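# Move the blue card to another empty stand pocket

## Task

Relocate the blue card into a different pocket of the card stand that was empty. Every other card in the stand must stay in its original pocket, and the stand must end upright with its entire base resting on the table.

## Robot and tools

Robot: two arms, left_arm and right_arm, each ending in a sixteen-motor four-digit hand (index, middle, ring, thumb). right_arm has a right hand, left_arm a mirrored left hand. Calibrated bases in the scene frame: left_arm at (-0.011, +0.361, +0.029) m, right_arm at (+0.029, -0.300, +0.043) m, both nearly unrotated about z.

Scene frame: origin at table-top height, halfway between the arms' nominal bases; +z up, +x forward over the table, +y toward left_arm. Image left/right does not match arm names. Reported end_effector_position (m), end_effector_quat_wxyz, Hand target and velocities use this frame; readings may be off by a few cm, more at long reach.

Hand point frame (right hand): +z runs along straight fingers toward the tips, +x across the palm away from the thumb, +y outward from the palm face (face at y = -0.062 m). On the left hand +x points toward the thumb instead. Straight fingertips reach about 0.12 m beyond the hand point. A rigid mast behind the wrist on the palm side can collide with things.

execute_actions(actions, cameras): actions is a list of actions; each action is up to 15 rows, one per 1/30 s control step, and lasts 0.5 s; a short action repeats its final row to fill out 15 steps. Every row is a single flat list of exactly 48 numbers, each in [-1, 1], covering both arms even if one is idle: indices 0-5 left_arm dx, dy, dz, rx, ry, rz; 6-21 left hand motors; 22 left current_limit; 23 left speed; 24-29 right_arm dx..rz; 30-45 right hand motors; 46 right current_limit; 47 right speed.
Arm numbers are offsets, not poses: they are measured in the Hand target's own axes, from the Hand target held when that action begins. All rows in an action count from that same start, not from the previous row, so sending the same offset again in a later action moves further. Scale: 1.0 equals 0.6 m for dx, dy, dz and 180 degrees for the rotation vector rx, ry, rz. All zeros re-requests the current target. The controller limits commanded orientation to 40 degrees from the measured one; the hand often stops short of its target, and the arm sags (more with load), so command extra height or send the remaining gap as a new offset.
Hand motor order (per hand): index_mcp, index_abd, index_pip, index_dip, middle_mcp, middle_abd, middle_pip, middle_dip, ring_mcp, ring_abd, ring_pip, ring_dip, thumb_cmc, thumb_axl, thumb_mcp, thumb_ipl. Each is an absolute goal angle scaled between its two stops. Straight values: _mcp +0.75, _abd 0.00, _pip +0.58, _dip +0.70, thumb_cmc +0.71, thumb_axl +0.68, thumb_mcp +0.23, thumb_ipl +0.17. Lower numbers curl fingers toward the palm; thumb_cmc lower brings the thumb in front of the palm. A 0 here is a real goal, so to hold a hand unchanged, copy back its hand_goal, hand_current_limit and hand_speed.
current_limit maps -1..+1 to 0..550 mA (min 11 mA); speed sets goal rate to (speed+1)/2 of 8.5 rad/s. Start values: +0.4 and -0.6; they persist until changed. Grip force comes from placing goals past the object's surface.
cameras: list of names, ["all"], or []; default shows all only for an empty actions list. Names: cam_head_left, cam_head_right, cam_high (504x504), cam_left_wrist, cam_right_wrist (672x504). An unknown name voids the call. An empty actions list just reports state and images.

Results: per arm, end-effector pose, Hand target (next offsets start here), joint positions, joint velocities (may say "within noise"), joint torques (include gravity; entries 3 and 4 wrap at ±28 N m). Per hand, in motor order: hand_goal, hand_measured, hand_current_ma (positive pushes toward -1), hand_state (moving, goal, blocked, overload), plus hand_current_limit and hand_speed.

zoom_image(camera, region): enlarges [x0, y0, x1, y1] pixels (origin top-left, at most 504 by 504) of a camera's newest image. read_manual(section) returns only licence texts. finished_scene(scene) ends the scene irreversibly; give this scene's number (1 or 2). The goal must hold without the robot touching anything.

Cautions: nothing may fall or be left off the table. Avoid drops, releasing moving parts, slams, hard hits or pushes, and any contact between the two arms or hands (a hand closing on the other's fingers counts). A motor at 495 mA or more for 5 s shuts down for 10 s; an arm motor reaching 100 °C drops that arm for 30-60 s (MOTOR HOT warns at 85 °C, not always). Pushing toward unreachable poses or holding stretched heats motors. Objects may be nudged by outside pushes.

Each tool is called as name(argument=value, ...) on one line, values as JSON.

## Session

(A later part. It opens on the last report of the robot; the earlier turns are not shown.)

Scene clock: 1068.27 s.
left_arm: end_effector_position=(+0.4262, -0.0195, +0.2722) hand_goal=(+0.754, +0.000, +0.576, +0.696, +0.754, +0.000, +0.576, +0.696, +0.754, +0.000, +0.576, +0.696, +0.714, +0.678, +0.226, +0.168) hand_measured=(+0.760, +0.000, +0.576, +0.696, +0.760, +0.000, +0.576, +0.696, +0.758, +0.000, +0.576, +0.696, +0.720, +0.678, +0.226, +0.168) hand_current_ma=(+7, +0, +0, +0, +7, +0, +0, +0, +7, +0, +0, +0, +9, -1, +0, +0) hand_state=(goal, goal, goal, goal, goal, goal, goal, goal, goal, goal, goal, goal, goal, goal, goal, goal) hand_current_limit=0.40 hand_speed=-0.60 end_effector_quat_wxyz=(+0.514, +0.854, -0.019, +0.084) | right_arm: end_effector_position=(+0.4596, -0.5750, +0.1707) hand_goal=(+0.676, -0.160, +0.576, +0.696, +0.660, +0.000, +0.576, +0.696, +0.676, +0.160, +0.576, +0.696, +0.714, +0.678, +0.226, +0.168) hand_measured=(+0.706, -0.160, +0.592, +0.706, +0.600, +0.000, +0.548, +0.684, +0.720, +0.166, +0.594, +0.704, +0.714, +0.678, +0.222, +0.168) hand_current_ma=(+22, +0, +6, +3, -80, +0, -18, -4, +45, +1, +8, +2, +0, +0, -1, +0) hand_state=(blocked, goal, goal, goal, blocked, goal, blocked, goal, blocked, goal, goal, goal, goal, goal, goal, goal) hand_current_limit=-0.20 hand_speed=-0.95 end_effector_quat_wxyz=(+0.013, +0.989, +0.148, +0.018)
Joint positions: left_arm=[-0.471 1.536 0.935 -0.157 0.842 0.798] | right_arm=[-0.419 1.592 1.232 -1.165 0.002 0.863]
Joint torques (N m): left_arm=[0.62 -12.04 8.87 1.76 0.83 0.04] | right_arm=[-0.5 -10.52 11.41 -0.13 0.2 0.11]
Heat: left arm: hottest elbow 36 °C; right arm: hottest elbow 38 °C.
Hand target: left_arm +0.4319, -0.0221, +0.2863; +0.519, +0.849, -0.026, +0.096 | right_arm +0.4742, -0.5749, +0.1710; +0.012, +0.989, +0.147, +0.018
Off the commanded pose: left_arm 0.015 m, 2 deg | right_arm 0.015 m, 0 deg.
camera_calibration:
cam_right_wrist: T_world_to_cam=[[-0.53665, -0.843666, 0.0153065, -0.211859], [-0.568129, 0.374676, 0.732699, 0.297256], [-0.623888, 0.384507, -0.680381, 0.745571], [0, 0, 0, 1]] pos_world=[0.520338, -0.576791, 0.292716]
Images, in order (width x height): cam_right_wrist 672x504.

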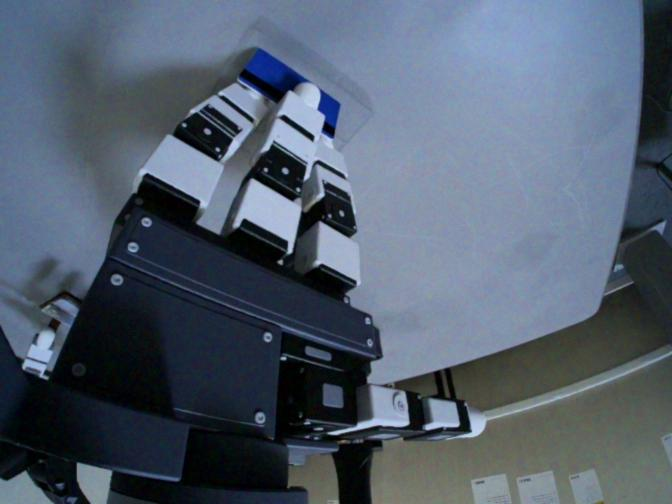

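execute_actions(actions=[[[0,0,0,0,0,0,0.754,0,0.576,0.696,0.754,0,0.576,0.696,0.754,0,0.576,0.696,0.714,0.678,0.226,0.168,0.4,-0.6,-0.0045,-0.0037,0.0067,0.0017,-0.0021,0,0.676,-0.16,0.576,0.696,0.66,0,0.576,0.696,0.676,0.16,0.576,0.696,0.714,0.678,0.226,0.168,-0.2,-0.95]],[[0,0,0,0,0,0,0.754,0,0.576,0.696,0.754,0,0.576,0.696,0.754,0,0.576,0.696,0.714,0.678,0.226,0.168,0.4,-0.6,-0.002,-0.0016,0.0067,0.0017,-0.0021,0,0.676,-0.16,0.576,0.696,0.66,0,0.576,0.696,0.676,0.16,0.576,0.696,0.714,0.678,0.226,0.168,-0.2,-0.95]]], cameras=["cam_right_wrist"])

zoom_image(camera="cam_right_wrist", region=[215, 15, 395, 150])

Scene clock: 1076.37 s.
left_arm: end_effector_position=(+0.4262, -0.0195, +0.2722) hand_goal=(+0.754, +0.000, +0.576, +0.696, +0.754, +0.000, +0.576, +0.696, +0.754, +0.000, +0.576, +0.696, +0.714, +0.678, +0.226, +0.168) hand_measured=(+0.760, +0.000, +0.576, +0.696, +0.760, +0.000, +0.576, +0.696, +0.758, +0.000, +0.576, +0.696, +0.720, +0.678, +0.226, +0.168) hand_current_ma=(+7, +0, +0, +0, +7, +0, +0, +0, +7, +0, +0, +0, +9, -1, +0, +0) hand_state=(goal, goal, goal, goal, goal, goal, goal, goal, goal, goal, goal, goal, goal, goal, goal, goal) hand_current_limit=0.40 hand_speed=-0.60 end_effector_quat_wxyz=(+0.514, +0.854, -0.019, +0.084) | right_arm: end_effector_position=(+0.4596, -0.5750, +0.1694) hand_goal=(+0.676, -0.160, +0.576, +0.696, +0.660, +0.000, +0.576, +0.696, +0.676, +0.160, +0.576, +0.696, +0.714, +0.678, +0.226, +0.168) hand_measured=(+0.706, -0.160, +0.592, +0.706, +0.600, +0.000, +0.546, +0.682, +0.720, +0.166, +0.594, +0.704, +0.714, +0.678, +0.222, +0.168) hand_current_ma=(+22, +0, +6, +3, -80, +0, -19, -5, +45, +1, +8, +2, +0, +0, -1, +0) hand_state=(blocked, goal, goal, goal, blocked, goal, blocked, goal, blocked, goal, goal, goal, goal, goal, goal, goal) hand_current_limit=-0.20 hand_speed=-0.95 end_effector_quat_wxyz=(+0.012, +0.989, +0.148, +0.017)
Joint positions: left_arm=[-0.471 1.536 0.935 -0.157 0.842 0.798] | right_arm=[-0.419 1.595 1.232 -1.165 0.002 0.863]
Joint torques (N m): left_arm=[0.62 -12.04 8.85 1.76 0.83 0.04] | right_arm=[0.44 -9.76 10.09 0.12 0.26 0.17]
Heat: left arm: hottest elbow 36 °C; right arm: hottest elbow 39 °C.
Hand target: left_arm +0.4319, -0.0221, +0.2863; +0.519, +0.849, -0.026, +0.096 | right_arm +0.4699, -0.5732, +0.1628; +0.008, +0.989, +0.147, +0.011
Off the commanded pose: left_arm 0.015 m, 2 deg | right_arm 0.012 m, 1 deg.
camera_calibration:
cam_right_wrist: T_world_to_cam=[[-0.536586, -0.843699, 0.0157381, -0.211939], [-0.566349, 0.373894, 0.734474, 0.296656], [-0.625559, 0.385196, -0.678454, 0.745483], [0, 0, 0, 1]] pos_world=[0.520631, -0.576888, 0.291225]
Images, in order (width x height): cam_right_wrist 672x504.

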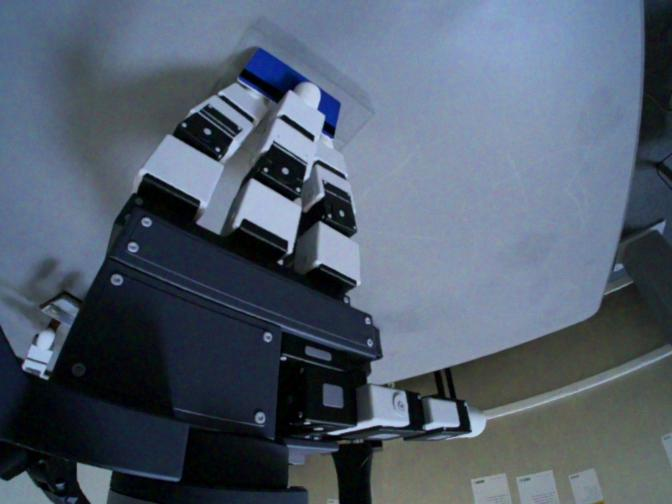

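Scaled by 2.800 from the camera's 672x504 image, which has a finer 960x720 frame.

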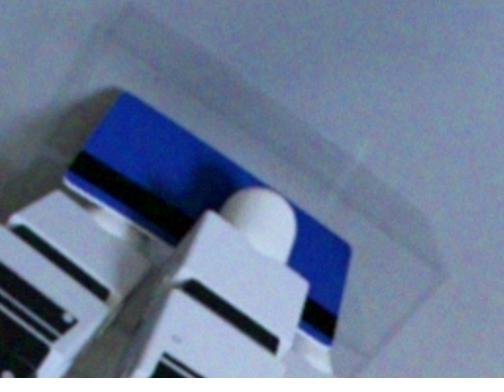

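execute_actions(actions=[[[0,0,0,0,0,0,0.754,0,0.576,0.696,0.754,0,0.576,0.696,0.754,0,0.576,0.696,0.714,0.678,0.226,0.168,0.4,-0.6,0,0,0.0067,0.0017,-0.0021,0,0.676,-0.16,0.576,0.696,0.66,0,0.576,0.696,0.676,0.16,0.576,0.696,0.714,0.678,0.226,0.168,-0.2,-0.95]],[[0,0,0,0,0,0,0.754,0,0.576,0.696,0.754,0,0.576,0.696,0.754,0,0.576,0.696,0.714,0.678,0.226,0.168,0.4,-0.6,0,0,0.0067,0.0017,-0.0021,0,0.676,-0.16,0.576,0.696,0.66,0,0.576,0.696,0.676,0.16,0.576,0.696,0.714,0.678,0.226,0.168,-0.2,-0.95]]], cameras=["cam_right_wrist", "cam_high"])

zoom_image(camera="cam_right_wrist", region=[215, 15, 395, 150])

zoom_image(camera="cam_high", region=[25, 280, 85, 340])

Scene clock: 1104.47 s.
left_arm: end_effector_position=(+0.4262, -0.0195, +0.2722) hand_goal=(+0.754, +0.000, +0.576, +0.696, +0.754, +0.000, +0.576, +0.696, +0.754, +0.000, +0.576, +0.696, +0.714, +0.678, +0.226, +0.168) hand_measured=(+0.760, +0.000, +0.576, +0.696, +0.760, +0.000, +0.576, +0.696, +0.758, +0.000, +0.576, +0.696, +0.720, +0.678, +0.226, +0.168) hand_current_ma=(+7, +0, +0, +0, +7, +0, +0, +0, +7, +0, +0, +0, +9, -1, +0, +0) hand_state=(goal, goal, goal, goal, goal, goal, goal, goal, goal, goal, goal, goal, goal, goal, goal, goal) hand_current_limit=0.40 hand_speed=-0.60 end_effector_quat_wxyz=(+0.514, +0.854, -0.019, +0.084) | right_arm: end_effector_position=(+0.4602, -0.5753, +0.1661) hand_goal=(+0.676, -0.160, +0.576, +0.696, +0.660, +0.000, +0.576, +0.696, +0.676, +0.160, +0.576, +0.696, +0.714, +0.678, +0.226, +0.168) hand_measured=(+0.706, -0.160, +0.592, +0.706, +0.600, +0.000, +0.542, +0.680, +0.720, +0.166, +0.594, +0.704, +0.714, +0.678, +0.222, +0.168) hand_current_ma=(+22, +0, +6, +3, -80, +0, -25, -7, +45, +1, +9, +2, +0, +0, -1, +0) hand_state=(blocked, goal, goal, goal, blocked, goal, blocked, goal, blocked, goal, goal, goal, goal, goal, goal, goal) hand_current_limit=-0.20 hand_speed=-0.95 end_effector_quat_wxyz=(+0.011, +0.989, +0.148, +0.015)
Joint positions: left_arm=[-0.471 1.536 0.935 -0.157 0.842 0.798] | right_arm=[-0.419 1.603 1.234 -1.165 0.002 0.863]
Joint torques (N m): left_arm=[0.5 -12.04 8.85 1.74 0.83 0.04] | right_arm=[-0.56 -10.64 10.28 0.06 0.22 0.15]
Heat: left arm: hottest elbow 36 °C; right arm: hottest elbow 39 °C.
Hand target: left_arm +0.4319, -0.0221, +0.2863; +0.519, +0.849, -0.026, +0.096 | right_arm +0.4701, -0.5733, +0.1548; +0.004, +0.989, +0.147, +0.004
Off the commanded pose: left_arm 0.015 m, 2 deg | right_arm 0.015 m, 1 deg.
camera_calibration:
cam_right_wrist: T_world_to_cam=[[-0.536454, -0.843763, 0.0167545, -0.212038], [-0.561965, 0.371961, 0.73881, 0.29571], [-0.629613, 0.386922, -0.673705, 0.745827], [0, 0, 0, 1]] pos_world=[0.522012, -0.57748, 0.287547]
Images, in order (width x height): cam_high 504x504, cam_right_wrist 672x504.

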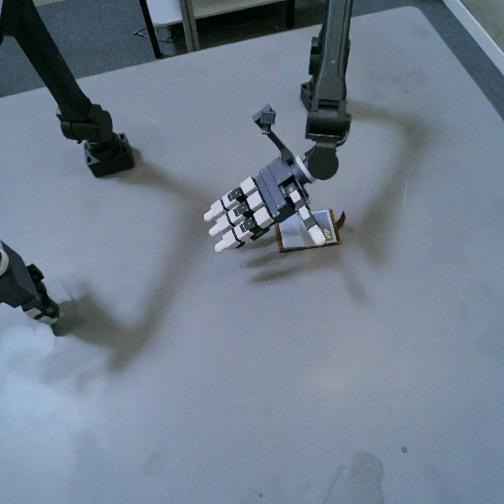

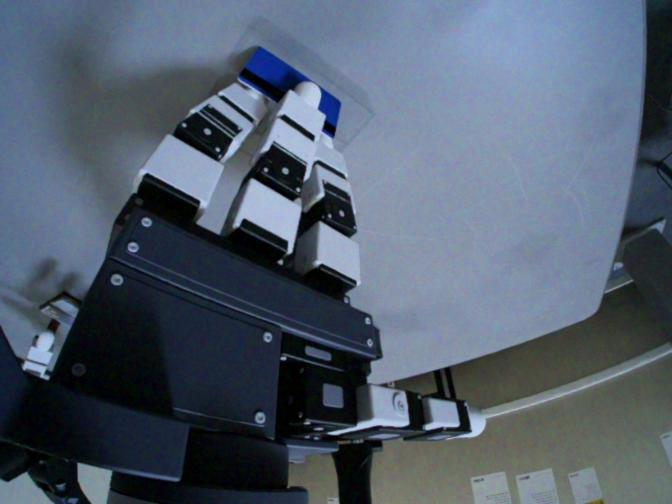

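Scaled by 2.800 from the camera's 672x504 image, which has a finer 960x720 frame.

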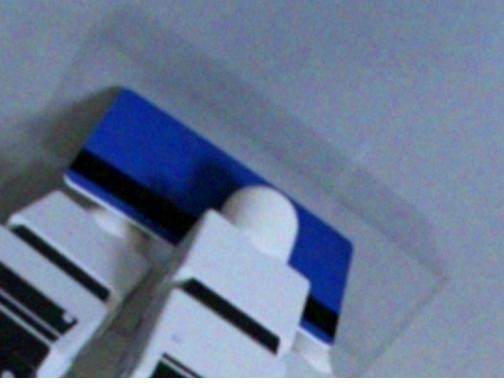

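Scaled by 8.400.

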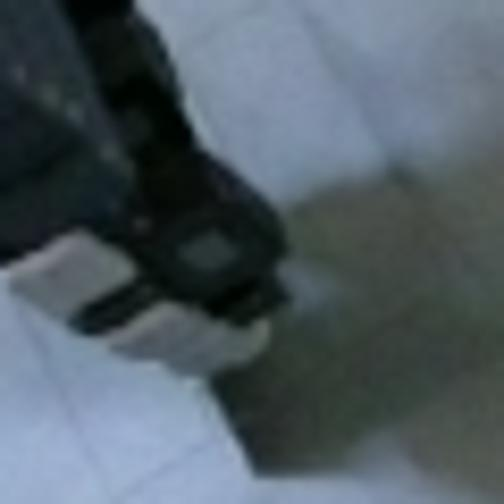

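execute_actions(actions=[[[0,0,0,0,0,0,0.754,0,0.576,0.696,0.754,0,0.576,0.696,0.754,0,0.576,0.696,0.714,0.678,0.226,0.168,0.4,-0.6,0,0,0.0083,0.002,-0.0026,0,0.676,-0.16,0.576,0.696,0.66,0,0.576,0.696,0.676,0.16,0.576,0.696,0.714,0.678,0.226,0.168,-0.2,-0.95]],[[0,0,0,0,0,0,0.754,0,0.576,0.696,0.754,0,0.576,0.696,0.754,0,0.576,0.696,0.714,0.678,0.226,0.168,0.4,-0.6,0,0,0.0083,0.002,-0.0026,0,0.676,-0.16,0.576,0.696,0.66,0,0.576,0.696,0.676,0.16,0.576,0.696,0.714,0.678,0.226,0.168,-0.2,-0.95]]], cameras=["cam_right_wrist"])

zoom_image(camera="cam_right_wrist", region=[215, 15, 395, 150])

Scene clock: 1112.37 s.
left_arm: end_effector_position=(+0.4262, -0.0195, +0.2722) hand_goal=(+0.754, +0.000, +0.576, +0.696, +0.754, +0.000, +0.576, +0.696, +0.754, +0.000, +0.576, +0.696, +0.714, +0.678, +0.226, +0.168) hand_measured=(+0.760, +0.000, +0.576, +0.696, +0.760, +0.000, +0.576, +0.696, +0.758, +0.000, +0.576, +0.696, +0.720, +0.678, +0.226, +0.168) hand_current_ma=(+7, +0, +0, +0, +7, +0, +0, +0, +7, +0, +0, +0, +9, -1, +0, +0) hand_state=(goal, goal, goal, goal, goal, goal, goal, goal, goal, goal, goal, goal, goal, goal, goal, goal) hand_current_limit=0.40 hand_speed=-0.60 end_effector_quat_wxyz=(+0.514, +0.854, -0.019, +0.084) | right_arm: end_effector_position=(+0.4613, -0.5760, +0.1623) hand_goal=(+0.676, -0.160, +0.576, +0.696, +0.660, +0.000, +0.576, +0.696, +0.676, +0.160, +0.576, +0.696, +0.714, +0.678, +0.226, +0.168) hand_measured=(+0.706, -0.160, +0.592, +0.706, +0.598, +0.000, +0.540, +0.680, +0.720, +0.166, +0.596, +0.704, +0.714, +0.678, +0.222, +0.168) hand_current_ma=(+22, +0, +6, +3, -85, +0, -28, -7, +45, +1, +10, +2, +0, +0, -1, +0) hand_state=(blocked, goal, goal, goal, blocked, goal, blocked, goal, blocked, goal, blocked, goal, goal, goal, goal, goal) hand_current_limit=-0.20 hand_speed=-0.95 end_effector_quat_wxyz=(+0.009, +0.989, +0.148, +0.010)
Joint positions: left_arm=[-0.471 1.536 0.935 -0.157 0.842 0.798] | right_arm=[-0.419 1.615 1.239 -1.168 0.003 0.864]
Joint torques (N m): left_arm=[0.56 -12.1 8.85 1.74 0.83 0.04] | right_arm=[-0.21 -9.99 9.66 0.12 0.2 0.16]
Heat: left arm: hottest elbow 36 °C; right arm: hottest elbow 39 °C.
Hand target: left_arm +0.4319, -0.0221, +0.2863; +0.519, +0.849, -0.026, +0.096 | right_arm +0.4701, -0.5733, +0.1447; -0.001, +0.989, +0.147, -0.005
Off the commanded pose: left_arm 0.015 m, 2 deg | right_arm 0.020 m, 2 deg.
camera_calibration:
cam_right_wrist: T_world_to_cam=[[-0.536656, -0.843579, 0.0193645, -0.212218], [-0.555233, 0.370315, 0.744704, 0.294248], [-0.635388, 0.388898, -0.667114, 0.746942], [0, 0, 0, 1]] pos_world=[0.524086, -0.578471, 0.283278]
Images, in order (width x height): cam_right_wrist 672x504.

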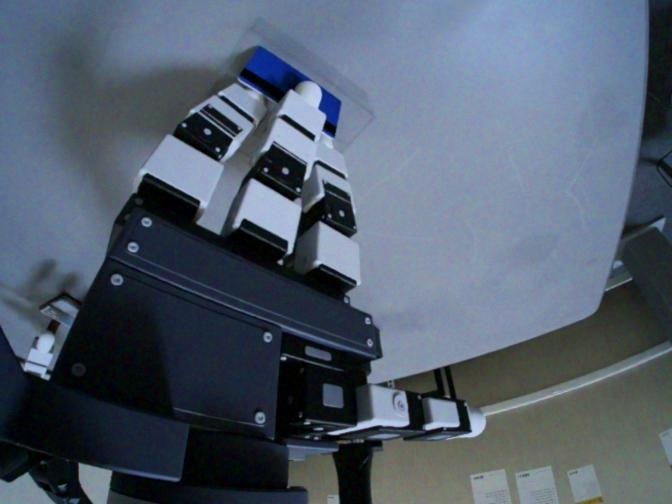

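Scaled by 2.800 from the camera's 672x504 image, which has a finer 960x720 frame.

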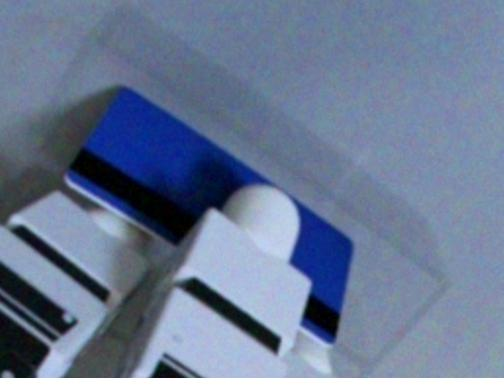

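execute_actions(actions=[[[0,0,0,0,0,0,0.754,0,0.576,0.696,0.754,0,0.576,0.696,0.754,0,0.576,0.696,0.714,0.678,0.226,0.168,0.4,-0.6,0,0,0.0083,0.002,-0.0026,0,0.676,-0.16,0.576,0.696,0.652,0,0.576,0.696,0.676,0.16,0.576,0.696,0.714,0.678,0.226,0.168,-0.2,-0.95]],[[0,0,0,0,0,0,0.754,0,0.576,0.696,0.754,0,0.576,0.696,0.754,0,0.576,0.696,0.714,0.678,0.226,0.168,0.4,-0.6,0,0,0.0083,0.002,-0.0026,0,0.676,-0.16,0.576,0.696,0.645,0,0.576,0.696,0.676,0.16,0.576,0.696,0.714,0.678,0.226,0.168,-0.2,-0.95]]], cameras=["cam_right_wrist"])

zoom_image(camera="cam_right_wrist", region=[215, 15, 395, 150])

Scene clock: 1149.30 s.
left_arm: end_effector_position=(+0.4262, -0.0195, +0.2722) hand_goal=(+0.754, +0.000, +0.576, +0.696, +0.754, +0.000, +0.576, +0.696, +0.754, +0.000, +0.576, +0.696, +0.714, +0.678, +0.226, +0.168) hand_measured=(+0.760, +0.000, +0.576, +0.696, +0.760, +0.000, +0.576, +0.696, +0.758, +0.000, +0.576, +0.696, +0.720, +0.678, +0.226, +0.168) hand_current_ma=(+7, +0, +0, +0, +7, +0, +0, +0, +7, +0, +0, +0, +9, -1, +0, +0) hand_state=(goal, goal, goal, goal, goal, goal, goal, goal, goal, goal, goal, goal, goal, goal, goal, goal) hand_current_limit=0.40 hand_speed=-0.60 end_effector_quat_wxyz=(+0.514, +0.854, -0.019, +0.084) | right_arm: end_effector_position=(+0.4627, -0.5764, +0.1573) hand_goal=(+0.676, -0.160, +0.576, +0.696, +0.646, +0.000, +0.576, +0.696, +0.676, +0.160, +0.576, +0.696, +0.714, +0.678, +0.226, +0.168) hand_measured=(+0.706, -0.160, +0.592, +0.706, +0.588, +0.000, +0.540, +0.680, +0.720, +0.166, +0.596, +0.704, +0.714, +0.678, +0.222, +0.168) hand_current_ma=(+22, +0, +6, +3, -76, +0, -28, -7, +45, +1, +10, +2, +0, +0, -1, +0) hand_state=(blocked, goal, goal, goal, blocked, goal, blocked, goal, blocked, goal, blocked, goal, goal, goal, goal, goal) hand_current_limit=-0.20 hand_speed=-0.95 end_effector_quat_wxyz=(+0.006, +0.989, +0.148, +0.005)
Joint positions: left_arm=[-0.471 1.536 0.935 -0.157 0.842 0.798] | right_arm=[-0.419 1.63 1.244 -1.17 0.004 0.864]
Joint torques (N m): left_arm=[0.62 -12.04 8.87 1.76 0.83 0.04] | right_arm=[-0.21 -9.35 9.36 -0.02 0.23 0.14]
Heat: left arm: hottest elbow 36 °C; right arm: hottest elbow 39 °C.
Hand target: left_arm +0.4319, -0.0221, +0.2863; +0.519, +0.849, -0.026, +0.096 | right_arm +0.4701, -0.5733, +0.1350; -0.006, +0.989, +0.147, -0.014
Off the commanded pose: left_arm 0.015 m, 2 deg | right_arm 0.024 m, 3 deg.
camera_calibration:
cam_right_wrist: T_world_to_cam=[[-0.536165, -0.843841, 0.0214262, -0.212492], [-0.547428, 0.366925, 0.752123, 0.292176], [-0.642534, 0.391533, -0.658675, 0.748193], [0, 0, 0, 1]] pos_world=[0.526754, -0.579459, 0.277617]
Images, in order (width x height): cam_right_wrist 672x504.

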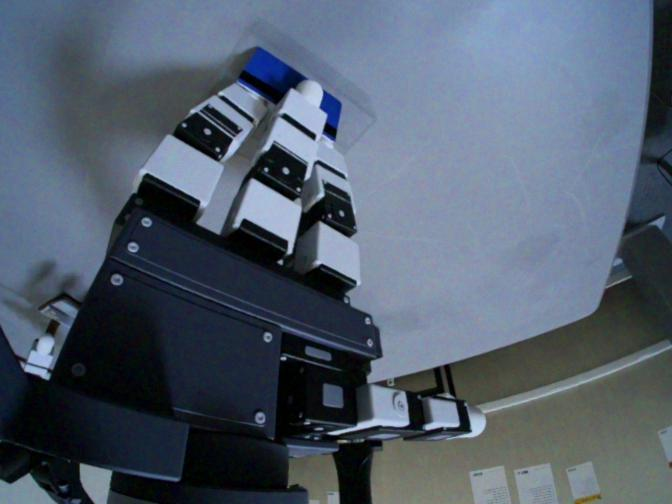

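Scaled by 2.800 from the camera's 672x504 image, which has a finer 960x720 frame.

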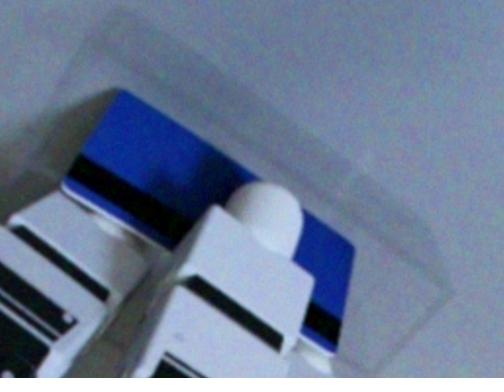

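execute_actions(actions=[[[0,0,0,0,0,0,0.754,0,0.576,0.696,0.754,0,0.576,0.696,0.754,0,0.576,0.696,0.714,0.678,0.226,0.168,0.4,-0.6,0,0,0,0,0,0,0.71,-0.16,0.576,0.696,0.63,0,0.576,0.696,0.71,0.16,0.576,0.696,0.714,0.678,0.226,0.168,-0.2,-0.97]],[[0,0,0,0,0,0,0.754,0,0.576,0.696,0.754,0,0.576,0.696,0.754,0,0.576,0.696,0.714,0.678,0.226,0.168,0.4,-0.6,0,0,0,0,0,0,0.74,-0.16,0.576,0.696,0.62,0,0.576,0.696,0.745,0.16,0.576,0.696,0.714,0.678,0.226,0.168,-0.2,-0.97]]], cameras=["cam_right_wrist"])

zoom_image(camera="cam_right_wrist", region=[215, 15, 395, 150])

Scene clock: 1168.70 s.
left_arm: end_effector_position=(+0.4262, -0.0195, +0.2722) hand_goal=(+0.754, +0.000, +0.576, +0.696, +0.754, +0.000, +0.576, +0.696, +0.754, +0.000, +0.576, +0.696, +0.714, +0.678, +0.226, +0.168) hand_measured=(+0.760, +0.000, +0.576, +0.696, +0.760, +0.000, +0.576, +0.696, +0.758, +0.000, +0.576, +0.696, +0.720, +0.678, +0.226, +0.168) hand_current_ma=(+7, +0, +0, +0, +7, +0, +0, +0, +7, +0, +0, +0, +9, -1, +0, +0) hand_state=(goal, goal, goal, goal, goal, goal, goal, goal, goal, goal, goal, goal, goal, goal, goal, goal) hand_current_limit=0.40 hand_speed=-0.60 end_effector_quat_wxyz=(+0.514, +0.854, -0.019, +0.084) | right_arm: end_effector_position=(+0.4634, -0.5778, +0.1479) hand_goal=(+0.740, -0.160, +0.576, +0.696, +0.620, +0.000, +0.576, +0.696, +0.746, +0.160, +0.576, +0.696, +0.714, +0.678, +0.226, +0.168) hand_measured=(+0.736, -0.168, +0.578, +0.698, +0.576, +0.000, +0.544, +0.690, +0.748, +0.164, +0.584, +0.700, +0.714, +0.678, +0.222, +0.168) hand_current_ma=(-1, -1, +0, +0, -47, +0, -24, -1, +0, +0, +2, +1, +0, +0, -1, +0) hand_state=(goal, goal, goal, goal, blocked, goal, blocked, goal, goal, goal, goal, goal, goal, goal, goal, goal) hand_current_limit=-0.20 hand_speed=-0.97 end_effector_quat_wxyz=(+0.004, +0.989, +0.148, -0.004)
Joint positions: left_arm=[-0.471 1.536 0.935 -0.157 0.842 0.798] | right_arm=[-0.419 1.653 1.247 -1.167 0.01 0.864]
Joint torques (N m): left_arm=[0.56 -12.04 8.87 1.74 0.83 0.04] | right_arm=[-0.44 -11.34 9.09 -0.06 -0.02 0.14]
Heat: left arm: hottest elbow 36 °C; right arm: hottest elbow 38 °C.
Hand target: left_arm +0.4319, -0.0221, +0.2863; +0.519, +0.849, -0.026, +0.096 | right_arm +0.4701, -0.5732, +0.1349; -0.006, +0.989, +0.147, -0.014
Off the commanded pose: left_arm 0.015 m, 2 deg | right_arm 0.015 m, 2 deg.
camera_calibration:
cam_right_wrist: T_world_to_cam=[[-0.535669, -0.843875, 0.0305543, -0.214612], [-0.533255, 0.366109, 0.762629, 0.291682], [-0.65475, 0.392224, -0.646114, 0.747183], [0, 0, 0, 1]] pos_world=[0.529799, -0.580956, 0.266877]
Images, in order (width x height): cam_right_wrist 672x504.

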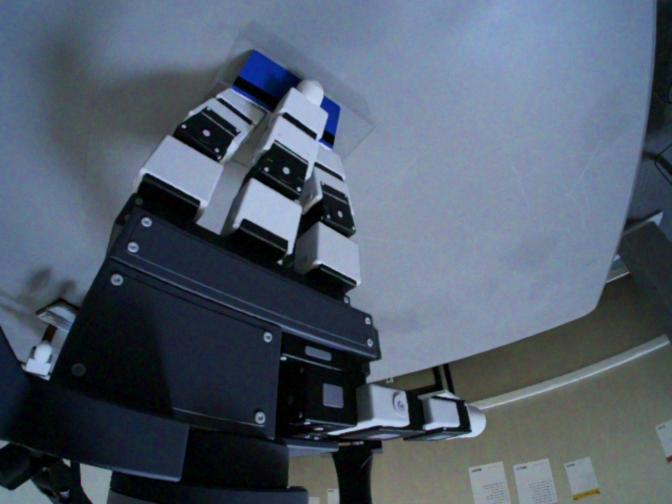

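Scaled by 2.800 from the camera's 672x504 image, which has a finer 960x720 frame.

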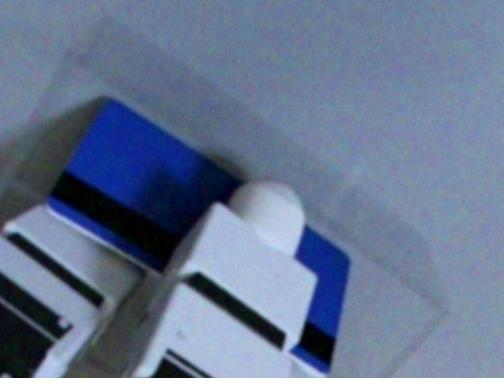

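execute_actions(actions=[[[0,0,0,0,0,0,0.754,0,0.576,0.696,0.754,0,0.576,0.696,0.754,0,0.576,0.696,0.714,0.678,0.226,0.168,0.4,-0.6,0,0,0,0,0,0,0.75,-0.16,0.576,0.696,0.605,0,0.576,0.696,0.755,0.16,0.576,0.696,0.714,0.678,0.226,0.168,-0.2,-0.97]],[[0,0,0,0,0,0,0.754,0,0.576,0.696,0.754,0,0.576,0.696,0.754,0,0.576,0.696,0.714,0.678,0.226,0.168,0.4,-0.6,0,0,0,0,0,0,0.75,-0.16,0.576,0.696,0.59,0,0.56,0.696,0.755,0.16,0.576,0.696,0.714,0.678,0.226,0.168,-0.2,-0.97]]], cameras=["cam_right_wrist"])

zoom_image(camera="cam_right_wrist", region=[215, 15, 395, 150])

Scene clock: 1181.53 s.
left_arm: end_effector_position=(+0.4262, -0.0195, +0.2722) hand_goal=(+0.754, +0.000, +0.576, +0.696, +0.754, +0.000, +0.576, +0.696, +0.754, +0.000, +0.576, +0.696, +0.714, +0.678, +0.226, +0.168) hand_measured=(+0.760, +0.000, +0.576, +0.696, +0.760, +0.000, +0.576, +0.696, +0.758, +0.000, +0.576, +0.696, +0.720, +0.678, +0.226, +0.168) hand_current_ma=(+7, +0, +0, +0, +7, +0, +0, +0, +7, +0, +0, +0, +9, -1, +0, +0) hand_state=(goal, goal, goal, goal, goal, goal, goal, goal, goal, goal, goal, goal, goal, goal, goal, goal) hand_current_limit=0.40 hand_speed=-0.60 end_effector_quat_wxyz=(+0.514, +0.854, -0.019, +0.084) | right_arm: end_effector_position=(+0.4634, -0.5778, +0.1479) hand_goal=(+0.750, -0.160, +0.576, +0.696, +0.590, +0.000, +0.560, +0.696, +0.756, +0.160, +0.576, +0.696, +0.714, +0.678, +0.226, +0.168) hand_measured=(+0.738, -0.168, +0.576, +0.698, +0.572, +0.000, +0.544, +0.690, +0.752, +0.162, +0.578, +0.698, +0.714, +0.678, +0.222, +0.168) hand_current_ma=(-5, -1, +0, +0, -8, +0, -7, -1, -1, +0, +0, +0, +0, +0, -1, +0) hand_state=(goal, goal, goal, goal, goal, goal, goal, goal, goal, goal, goal, goal, goal, goal, goal, goal) hand_current_limit=-0.20 hand_speed=-0.97 end_effector_quat_wxyz=(+0.004, +0.989, +0.148, -0.004)
Joint positions: left_arm=[-0.471 1.536 0.935 -0.157 0.842 0.798] | right_arm=[-0.419 1.653 1.247 -1.167 0.01 0.864]
Joint torques (N m): left_arm=[0.56 -12.1 8.87 1.76 0.83 0.04] | right_arm=[-0.38 -11.28 9.16 0.06 -0.01 0.15]
Heat: left arm: hottest elbow 36 °C; right arm: hottest elbow 37 °C.
Hand target: left_arm +0.4319, -0.0221, +0.2863; +0.519, +0.849, -0.026, +0.096 | right_arm +0.4701, -0.5732, +0.1349; -0.006, +0.989, +0.147, -0.014
Off the commanded pose: left_arm 0.015 m, 2 deg | right_arm 0.015 m, 2 deg.
camera_calibration:
cam_right_wrist: T_world_to_cam=[[-0.535669, -0.843875, 0.0305543, -0.214612], [-0.533255, 0.366109, 0.762629, 0.291682], [-0.65475, 0.392224, -0.646114, 0.747183], [0, 0, 0, 1]] pos_world=[0.529799, -0.580956, 0.266877]
Images, in order (width x height): cam_right_wrist 672x504.

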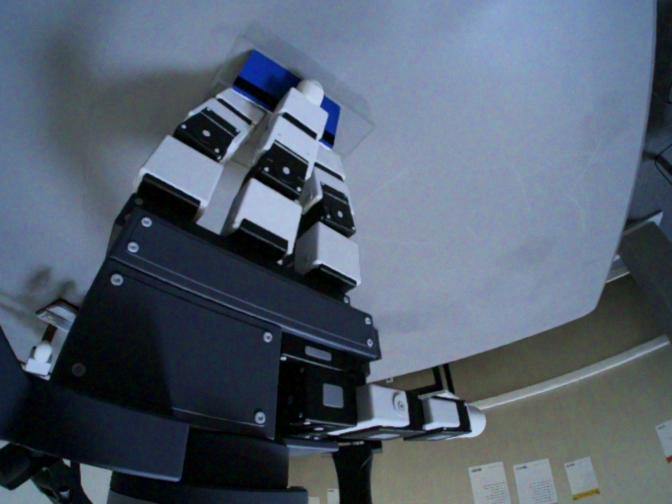

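Scaled by 2.800 from the camera's 672x504 image, which has a finer 960x720 frame.

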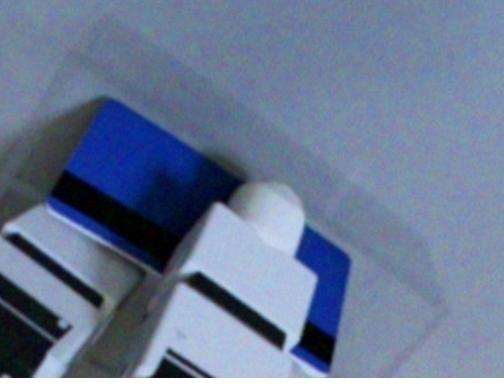

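execute_actions(actions=[[[0,0,0,0,0,0,0.754,0,0.576,0.696,0.754,0,0.576,0.696,0.754,0,0.576,0.696,0.714,0.678,0.226,0.168,0.4,-0.6,0,0,0,0,0,0,0.755,-0.16,0.576,0.696,0.56,0,0.54,0.696,0.76,0.16,0.576,0.696,0.714,0.678,0.226,0.168,-0.2,-0.97]],[[0,0,0,0,0,0,0.754,0,0.576,0.696,0.754,0,0.576,0.696,0.754,0,0.576,0.696,0.714,0.678,0.226,0.168,0.4,-0.6,0,0,0,0,0,0,0.76,-0.16,0.576,0.696,0.545,0,0.54,0.696,0.765,0.16,0.576,0.696,0.714,0.678,0.226,0.168,-0.2,-0.97]]], cameras=["cam_right_wrist"])

zoom_image(camera="cam_right_wrist", region=[215, 15, 395, 150])

Scene clock: 1188.63 s.
left_arm: end_effector_position=(+0.4262, -0.0195, +0.2722) hand_goal=(+0.754, +0.000, +0.576, +0.696, +0.754, +0.000, +0.576, +0.696, +0.754, +0.000, +0.576, +0.696, +0.714, +0.678, +0.226, +0.168) hand_measured=(+0.760, +0.000, +0.576, +0.696, +0.760, +0.000, +0.576, +0.696, +0.758, +0.000, +0.576, +0.696, +0.720, +0.678, +0.226, +0.168) hand_current_ma=(+7, +0, +0, +0, +7, +0, +0, +0, +7, +0, +0, +0, +9, -1, +0, +0) hand_state=(goal, goal, goal, goal, goal, goal, goal, goal, goal, goal, goal, goal, goal, goal, goal, goal) hand_current_limit=0.40 hand_speed=-0.60 end_effector_quat_wxyz=(+0.514, +0.854, -0.019, +0.084) | right_arm: end_effector_position=(+0.4641, -0.5766, +0.1472) hand_goal=(+0.760, -0.160, +0.576, +0.696, +0.546, +0.000, +0.540, +0.696, +0.766, +0.160, +0.576, +0.696, +0.714, +0.678, +0.226, +0.168) hand_measured=(+0.752, -0.168, +0.576, +0.698, +0.548, +0.000, +0.540, +0.690, +0.760, +0.162, +0.578, +0.698, +0.714, +0.678, +0.222, +0.168) hand_current_ma=(-2, -1, +0, +0, +0, +0, +0, -1, -1, +0, +0, +0, +0, +0, -1, +0) hand_state=(goal, goal, goal, goal, goal, goal, goal, goal, goal, goal, goal, goal, goal, goal, goal, goal) hand_current_limit=-0.20 hand_speed=-0.97 end_effector_quat_wxyz=(+0.002, +0.989, +0.149, -0.003)
Joint positions: left_arm=[-0.471 1.536 0.935 -0.157 0.842 0.798] | right_arm=[-0.417 1.653 1.247 -1.167 0.007 0.864]
Joint torques (N m): left_arm=[0.62 -12.04 8.87 1.74 0.83 0.04] | right_arm=[-0.09 -11.69 8.98 -0.16 0.15 0.13]
Heat: left arm: hottest elbow 36 °C; right arm: hottest elbow 36 °C.
Hand target: left_arm +0.4319, -0.0221, +0.2863; +0.519, +0.849, -0.026, +0.096 | right_arm +0.4701, -0.5732, +0.1350; -0.006, +0.989, +0.147, -0.014
Off the commanded pose: left_arm 0.015 m, 2 deg | right_arm 0.014 m, 2 deg.
camera_calibration:
cam_right_wrist: T_world_to_cam=[[-0.534446, -0.844761, 0.0273076, -0.213806], [-0.534344, 0.362738, 0.763477, 0.290523], [-0.654861, 0.393446, -0.645257, 0.747375], [0, 0, 0, 1]] pos_world=[0.530399, -0.580051, 0.26628]
Images, in order (width x height): cam_right_wrist 672x504.

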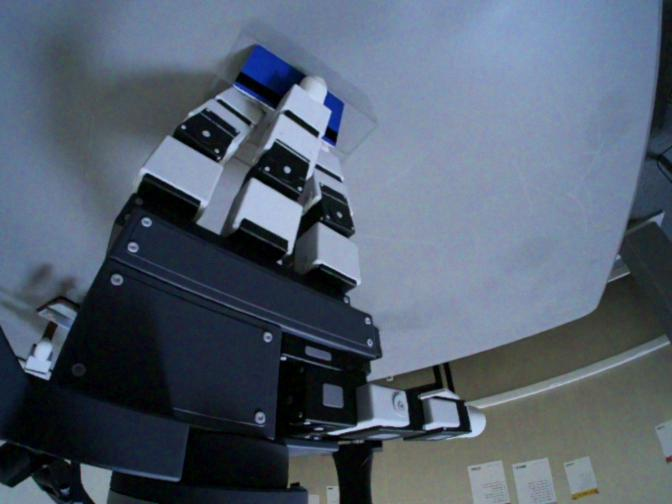

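Scaled by 2.800 from the camera's 672x504 image, which has a finer 960x720 frame.

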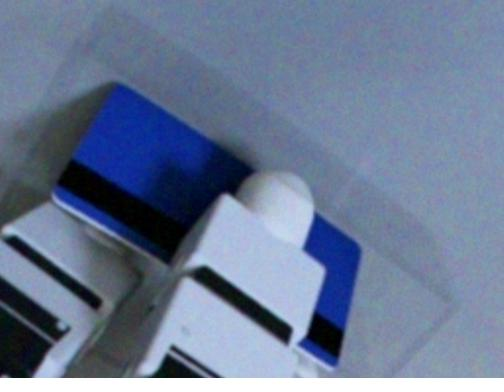

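execute_actions(actions=[[[0,0,0,0,0,0,0.754,0,0.576,0.696,0.754,0,0.576,0.696,0.754,0,0.576,0.696,0.714,0.678,0.226,0.168,0.4,-0.6,0,0,-0.015,-0.0037,0.0047,0,0.775,-0.16,0.576,0.696,0.546,0,0.54,0.696,0.785,0.16,0.576,0.696,0.714,0.678,0.226,0.168,-0.2,-0.97]],[[0,0,0,0,0,0,0.754,0,0.576,0.696,0.754,0,0.576,0.696,0.754,0,0.576,0.696,0.714,0.678,0.226,0.168,0.4,-0.6,0,0,-0.0133,-0.0034,0.0042,0,0.785,-0.16,0.576,0.696,0.546,0,0.54,0.696,0.785,0.16,0.576,0.696,0.714,0.678,0.226,0.168,-0.2,-0.97]],[[0,0,0,0,0,0,0.754,0,0.576,0.696,0.754,0,0.576,0.696,0.754,0,0.576,0.696,0.714,0.678,0.226,0.168,0.4,-0.6,0,0,-0.01,-0.0025,0.0032,0,0.785,-0.16,0.576,0.696,0.546,0,0.54,0.696,0.785,0.16,0.576,0.696,0.714,0.678,0.226,0.168,-0.2,-0.97]]], cameras=["cam_right_wrist"])

zoom_image(camera="cam_right_wrist", region=[215, 15, 395, 150])

Scene clock: 1210.40 s.
left_arm: end_effector_position=(+0.4262, -0.0195, +0.2722) hand_goal=(+0.754, +0.000, +0.576, +0.696, +0.754, +0.000, +0.576, +0.696, +0.754, +0.000, +0.576, +0.696, +0.714, +0.678, +0.226, +0.168) hand_measured=(+0.760, +0.000, +0.576, +0.696, +0.760, +0.000, +0.576, +0.696, +0.758, +0.000, +0.576, +0.696, +0.720, +0.678, +0.226, +0.168) hand_current_ma=(+7, +0, +0, +0, +7, +0, +0, +0, +7, +0, +0, +0, +9, -1, +0, +0) hand_state=(goal, goal, goal, goal, goal, goal, goal, goal, goal, goal, goal, goal, goal, goal, goal, goal) hand_current_limit=0.40 hand_speed=-0.60 end_effector_quat_wxyz=(+0.514, +0.854, -0.019, +0.084) | right_arm: end_effector_position=(+0.4641, -0.5765, +0.1478) hand_goal=(+0.786, -0.160, +0.576, +0.696, +0.546, +0.000, +0.540, +0.696, +0.786, +0.160, +0.576, +0.696, +0.714, +0.678, +0.226, +0.168) hand_measured=(+0.776, -0.166, +0.576, +0.698, +0.548, +0.000, +0.540, +0.690, +0.778, +0.162, +0.578, +0.698, +0.714, +0.678, +0.222, +0.168) hand_current_ma=(-3, -1, +0, +0, +0, +0, +0, -1, -2, +0, +0, +0, +0, +0, -1, +0) hand_state=(goal, goal, goal, goal, goal, goal, goal, goal, goal, goal, goal, goal, goal, goal, goal, goal) hand_current_limit=-0.20 hand_speed=-0.97 end_effector_quat_wxyz=(+0.002, +0.989, +0.149, -0.003)
Joint positions: left_arm=[-0.471 1.536 0.935 -0.157 0.842 0.798] | right_arm=[-0.417 1.652 1.247 -1.167 0.007 0.864]
Joint torques (N m): left_arm=[0.56 -12.04 8.85 1.76 0.84 0.04] | right_arm=[-0.26 -15.5 8.81 0.02 0.05 0.11]
Heat: left arm: hottest elbow 36 °C; right arm: hottest elbow 35 °C.
Hand target: left_arm +0.4319, -0.0221, +0.2863; +0.519, +0.849, -0.026, +0.096 | right_arm +0.4705, -0.5732, +0.1579; +0.006, +0.989, +0.147, +0.007
Off the commanded pose: left_arm 0.015 m, 2 deg | right_arm 0.012 m, 1 deg.
camera_calibration:
cam_right_wrist: T_world_to_cam=[[-0.534473, -0.844761, 0.0267834, -0.213635], [-0.535253, 0.362835, 0.762795, 0.290701], [-0.654097, 0.393357, -0.646086, 0.747422], [0, 0, 0, 1]] pos_world=[0.530302, -0.579951, 0.266876]
Images, in order (width x height): cam_right_wrist 672x504.

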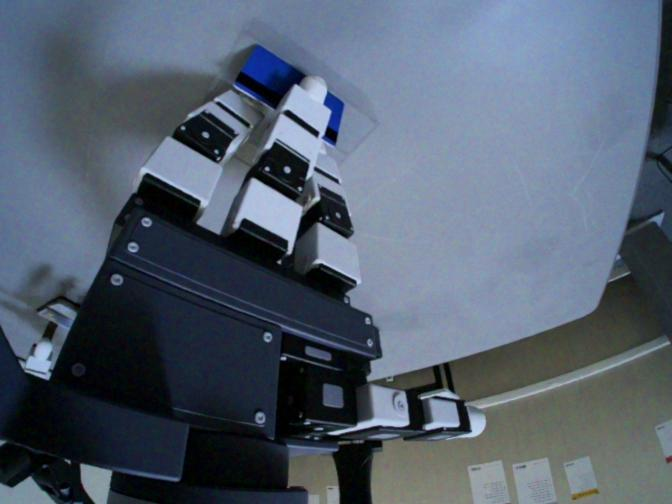

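Scaled by 2.800 from the camera's 672x504 image, which has a finer 960x720 frame.

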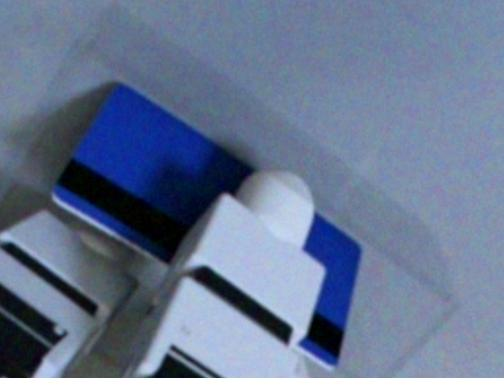

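execute_actions(actions=[[[0,0,0,0,0,0,0.754,0,0.576,0.696,0.754,0,0.576,0.696,0.754,0,0.576,0.696,0.714,0.678,0.226,0.168,0.4,-0.6,0,0,-0.0067,-0.0017,0.0021,0,0.785,-0.16,0.576,0.696,0.546,0,0.54,0.696,0.785,0.16,0.576,0.696,0.714,0.678,0.226,0.168,-0.2,-0.97]],[[0,0,0,0,0,0,0.754,0,0.576,0.696,0.754,0,0.576,0.696,0.754,0,0.576,0.696,0.714,0.678,0.226,0.168,0.4,-0.6,0,0,-0.0083,-0.0021,0.0026,0,0.785,-0.16,0.576,0.696,0.546,0,0.54,0.696,0.785,0.16,0.576,0.696,0.714,0.678,0.226,0.168,-0.2,-0.97]],[[0,0,0,0,0,0,0.754,0,0.576,0.696,0.754,0,0.576,0.696,0.754,0,0.576,0.696,0.714,0.678,0.226,0.168,0.4,-0.6,0,0,-0.0083,-0.0021,0.0026,0,0.785,-0.16,0.576,0.696,0.546,0,0.54,0.696,0.785,0.16,0.576,0.696,0.714,0.678,0.226,0.168,-0.2,-0.97]]], cameras=["cam_right_wrist"])

zoom_image(camera="cam_right_wrist", region=[215, 15, 395, 150])

Scene clock: 1220.53 s.
left_arm: end_effector_position=(+0.4262, -0.0195, +0.2722) hand_goal=(+0.754, +0.000, +0.576, +0.696, +0.754, +0.000, +0.576, +0.696, +0.754, +0.000, +0.576, +0.696, +0.714, +0.678, +0.226, +0.168) hand_measured=(+0.760, +0.000, +0.576, +0.696, +0.760, +0.000, +0.576, +0.696, +0.758, +0.000, +0.576, +0.696, +0.720, +0.678, +0.226, +0.168) hand_current_ma=(+7, +0, +0, +0, +7, +0, +0, +0, +7, +0, +0, +0, +9, -1, +0, +0) hand_state=(goal, goal, goal, goal, goal, goal, goal, goal, goal, goal, goal, goal, goal, goal, goal, goal) hand_current_limit=0.40 hand_speed=-0.60 end_effector_quat_wxyz=(+0.514, +0.854, -0.019, +0.084) | right_arm: end_effector_position=(+0.4647, -0.5765, +0.1621) hand_goal=(+0.786, -0.160, +0.576, +0.696, +0.546, +0.000, +0.540, +0.696, +0.786, +0.160, +0.576, +0.696, +0.714, +0.678, +0.226, +0.168) hand_measured=(+0.780, -0.162, +0.576, +0.698, +0.548, +0.000, +0.540, +0.694, +0.780, +0.162, +0.578, +0.698, +0.714, +0.678, +0.222, +0.168) hand_current_ma=(-1, +0, +0, +0, +0, +0, +0, +0, -2, +0, +0, +0, +0, +0, -1, +0) hand_state=(goal, goal, goal, goal, goal, goal, goal, goal, goal, goal, goal, goal, goal, goal, goal, goal) hand_current_limit=-0.20 hand_speed=-0.97 end_effector_quat_wxyz=(+0.009, +0.989, +0.149, +0.011)
Joint positions: left_arm=[-0.471 1.536 0.935 -0.157 0.842 0.798] | right_arm=[-0.417 1.623 1.247 -1.167 0.005 0.864]
Joint torques (N m): left_arm=[0.56 -12.04 8.87 1.74 0.83 0.04] | right_arm=[0.26 -15.33 8.58 0.23 0.13 0.11]
Heat: left arm: hottest elbow 36 °C; right arm: hottest elbow 35 °C.
Hand target: left_arm +0.4319, -0.0221, +0.2863; +0.519, +0.849, -0.026, +0.096 | right_arm +0.4701, -0.5731, +0.1718; +0.013, +0.989, +0.148, +0.020
Off the commanded pose: left_arm 0.015 m, 2 deg | right_arm 0.012 m, 1 deg.
camera_calibration:
cam_right_wrist: T_world_to_cam=[[-0.535092, -0.844542, 0.0206512, -0.212314], [-0.556272, 0.370634, 0.743769, 0.297363], [-0.635797, 0.386497, -0.668118, 0.748159], [0, 0, 0, 1]] pos_world=[0.527485, -0.578682, 0.283074]
Images, in order (width x height): cam_right_wrist 672x504.

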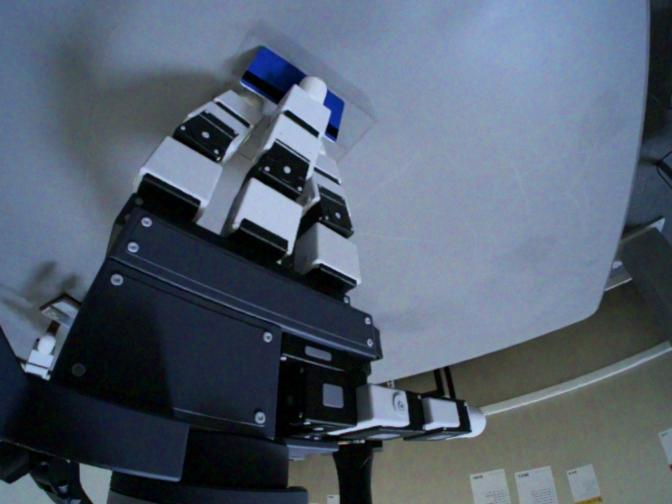

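Scaled by 2.800 from the camera's 672x504 image, which has a finer 960x720 frame.

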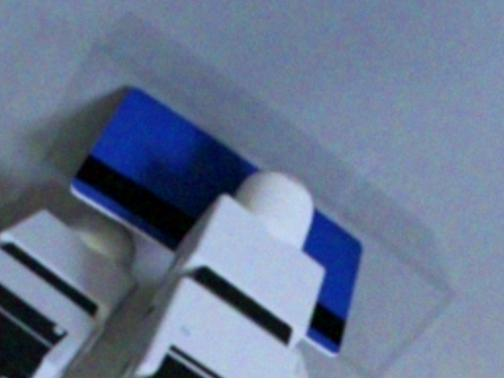

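execute_actions(actions=[[[0,0,0,0,0,0,0.754,0,0.576,0.696,0.754,0,0.576,0.696,0.754,0,0.576,0.696,0.714,0.678,0.226,0.168,0.4,-0.6,0,0,-0.01,-0.0025,0.0032,0,0.785,-0.16,0.576,0.696,0.546,0,0.54,0.696,0.785,0.16,0.576,0.696,0.714,0.678,0.226,0.168,-0.2,-0.97]],[[0,0,0,0,0,0,0.754,0,0.576,0.696,0.754,0,0.576,0.696,0.754,0,0.576,0.696,0.714,0.678,0.226,0.168,0.4,-0.6,0,0,-0.0117,-0.0029,0.0037,0,0.785,-0.16,0.576,0.696,0.546,0,0.54,0.696,0.785,0.16,0.576,0.696,0.714,0.678,0.226,0.168,-0.2,-0.97]],[[0,0,0,0,0,0,0.754,0,0.576,0.696,0.754,0,0.576,0.696,0.754,0,0.576,0.696,0.714,0.678,0.226,0.168,0.4,-0.6,0,0,-0.0133,-0.0033,0.0042,0,0.785,-0.16,0.576,0.696,0.546,0,0.54,0.696,0.785,0.16,0.576,0.696,0.714,0.678,0.226,0.168,-0.2,-0.97]]], cameras=["cam_right_wrist", "cam_high"])

zoom_image(camera="cam_right_wrist", region=[215, 15, 395, 150])

zoom_image(camera="cam_high", region=[20, 270, 90, 340])

Scene clock: 1227.47 s.
left_arm: end_effector_position=(+0.4262, -0.0195, +0.2722) hand_goal=(+0.754, +0.000, +0.576, +0.696, +0.754, +0.000, +0.576, +0.696, +0.754, +0.000, +0.576, +0.696, +0.714, +0.678, +0.226, +0.168) hand_measured=(+0.760, +0.000, +0.576, +0.696, +0.760, +0.000, +0.576, +0.696, +0.758, +0.000, +0.576, +0.696, +0.720, +0.678, +0.226, +0.168) hand_current_ma=(+7, +0, +0, +0, +7, +0, +0, +0, +7, +0, +0, +0, +9, -1, +0, +0) hand_state=(goal, goal, goal, goal, goal, goal, goal, goal, goal, goal, goal, goal, goal, goal, goal, goal) hand_current_limit=0.40 hand_speed=-0.60 end_effector_quat_wxyz=(+0.514, +0.854, -0.019, +0.084) | right_arm: end_effector_position=(+0.4648, -0.5763, +0.1857) hand_goal=(+0.786, -0.160, +0.576, +0.696, +0.546, +0.000, +0.540, +0.696, +0.786, +0.160, +0.576, +0.696, +0.714, +0.678, +0.226, +0.168) hand_measured=(+0.780, -0.162, +0.576, +0.698, +0.552, +0.000, +0.542, +0.696, +0.780, +0.162, +0.578, +0.698, +0.714, +0.678, +0.222, +0.168) hand_current_ma=(-1, +0, +0, +0, +1, +0, +0, +0, -1, +0, +0, +0, +0, +0, -1, +0) hand_state=(goal, goal, goal, goal, goal, goal, goal, goal, goal, goal, goal, goal, goal, goal, goal, goal) hand_current_limit=-0.20 hand_speed=-0.97 end_effector_quat_wxyz=(+0.022, +0.988, +0.148, +0.031)
Joint positions: left_arm=[-0.471 1.536 0.935 -0.157 0.842 0.798] | right_arm=[-0.417 1.574 1.247 -1.167 0.004 0.864]
Joint torques (N m): left_arm=[0.62 -12.1 8.85 1.76 0.83 0.04] | right_arm=[-0.38 -15.21 9.06 0.2 0.09 0.1]
Heat: left arm: hottest elbow 36 °C; right arm: hottest elbow 35 °C.
Hand target: left_arm +0.4319, -0.0221, +0.2863; +0.519, +0.849, -0.026, +0.096 | right_arm +0.4689, -0.5725, +0.1928; +0.024, +0.988, +0.148, +0.039
Off the commanded pose: left_arm 0.015 m, 2 deg | right_arm 0.009 m, 1 deg.
camera_calibration:
cam_right_wrist: T_world_to_cam=[[-0.535773, -0.844277, 0.0119481, -0.210545], [-0.588982, 0.383829, 0.711179, 0.30876], [-0.605019, 0.373994, -0.702909, 0.748861], [0, 0, 0, 1]] pos_world=[0.522125, -0.576339, 0.309314]
Images, in order (width x height): cam_high 504x504, cam_right_wrist 672x504.

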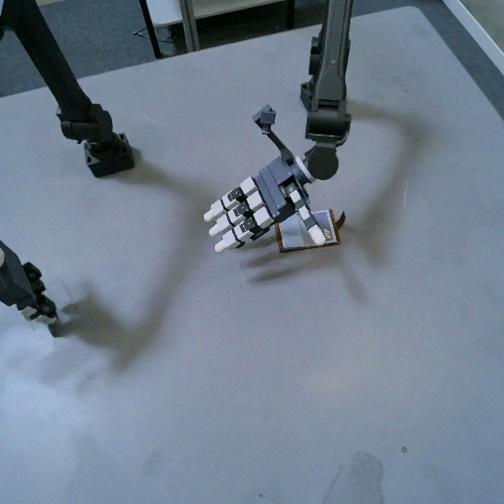

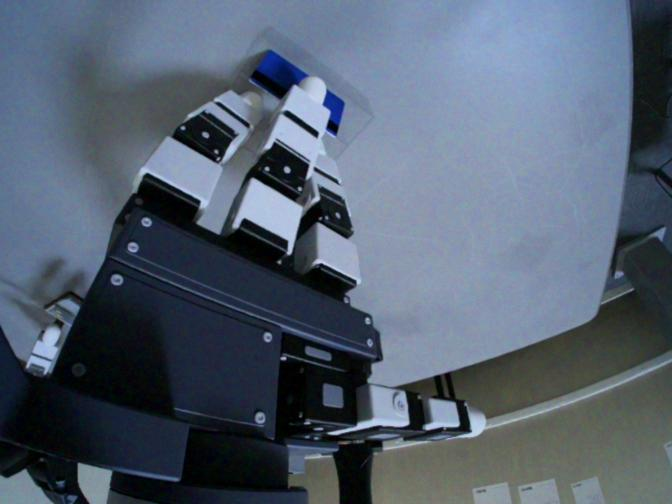

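Scaled by 2.800 from the camera's 672x504 image, which has a finer 960x720 frame.

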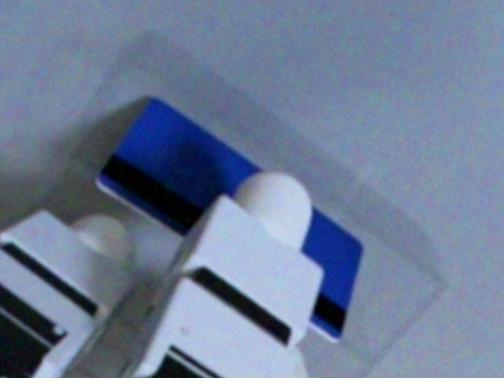

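Scaled by 7.200.

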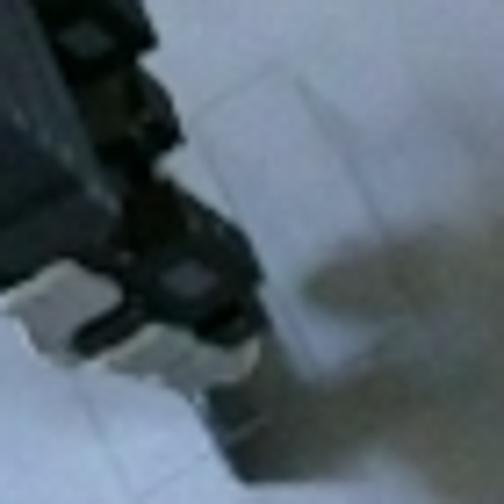

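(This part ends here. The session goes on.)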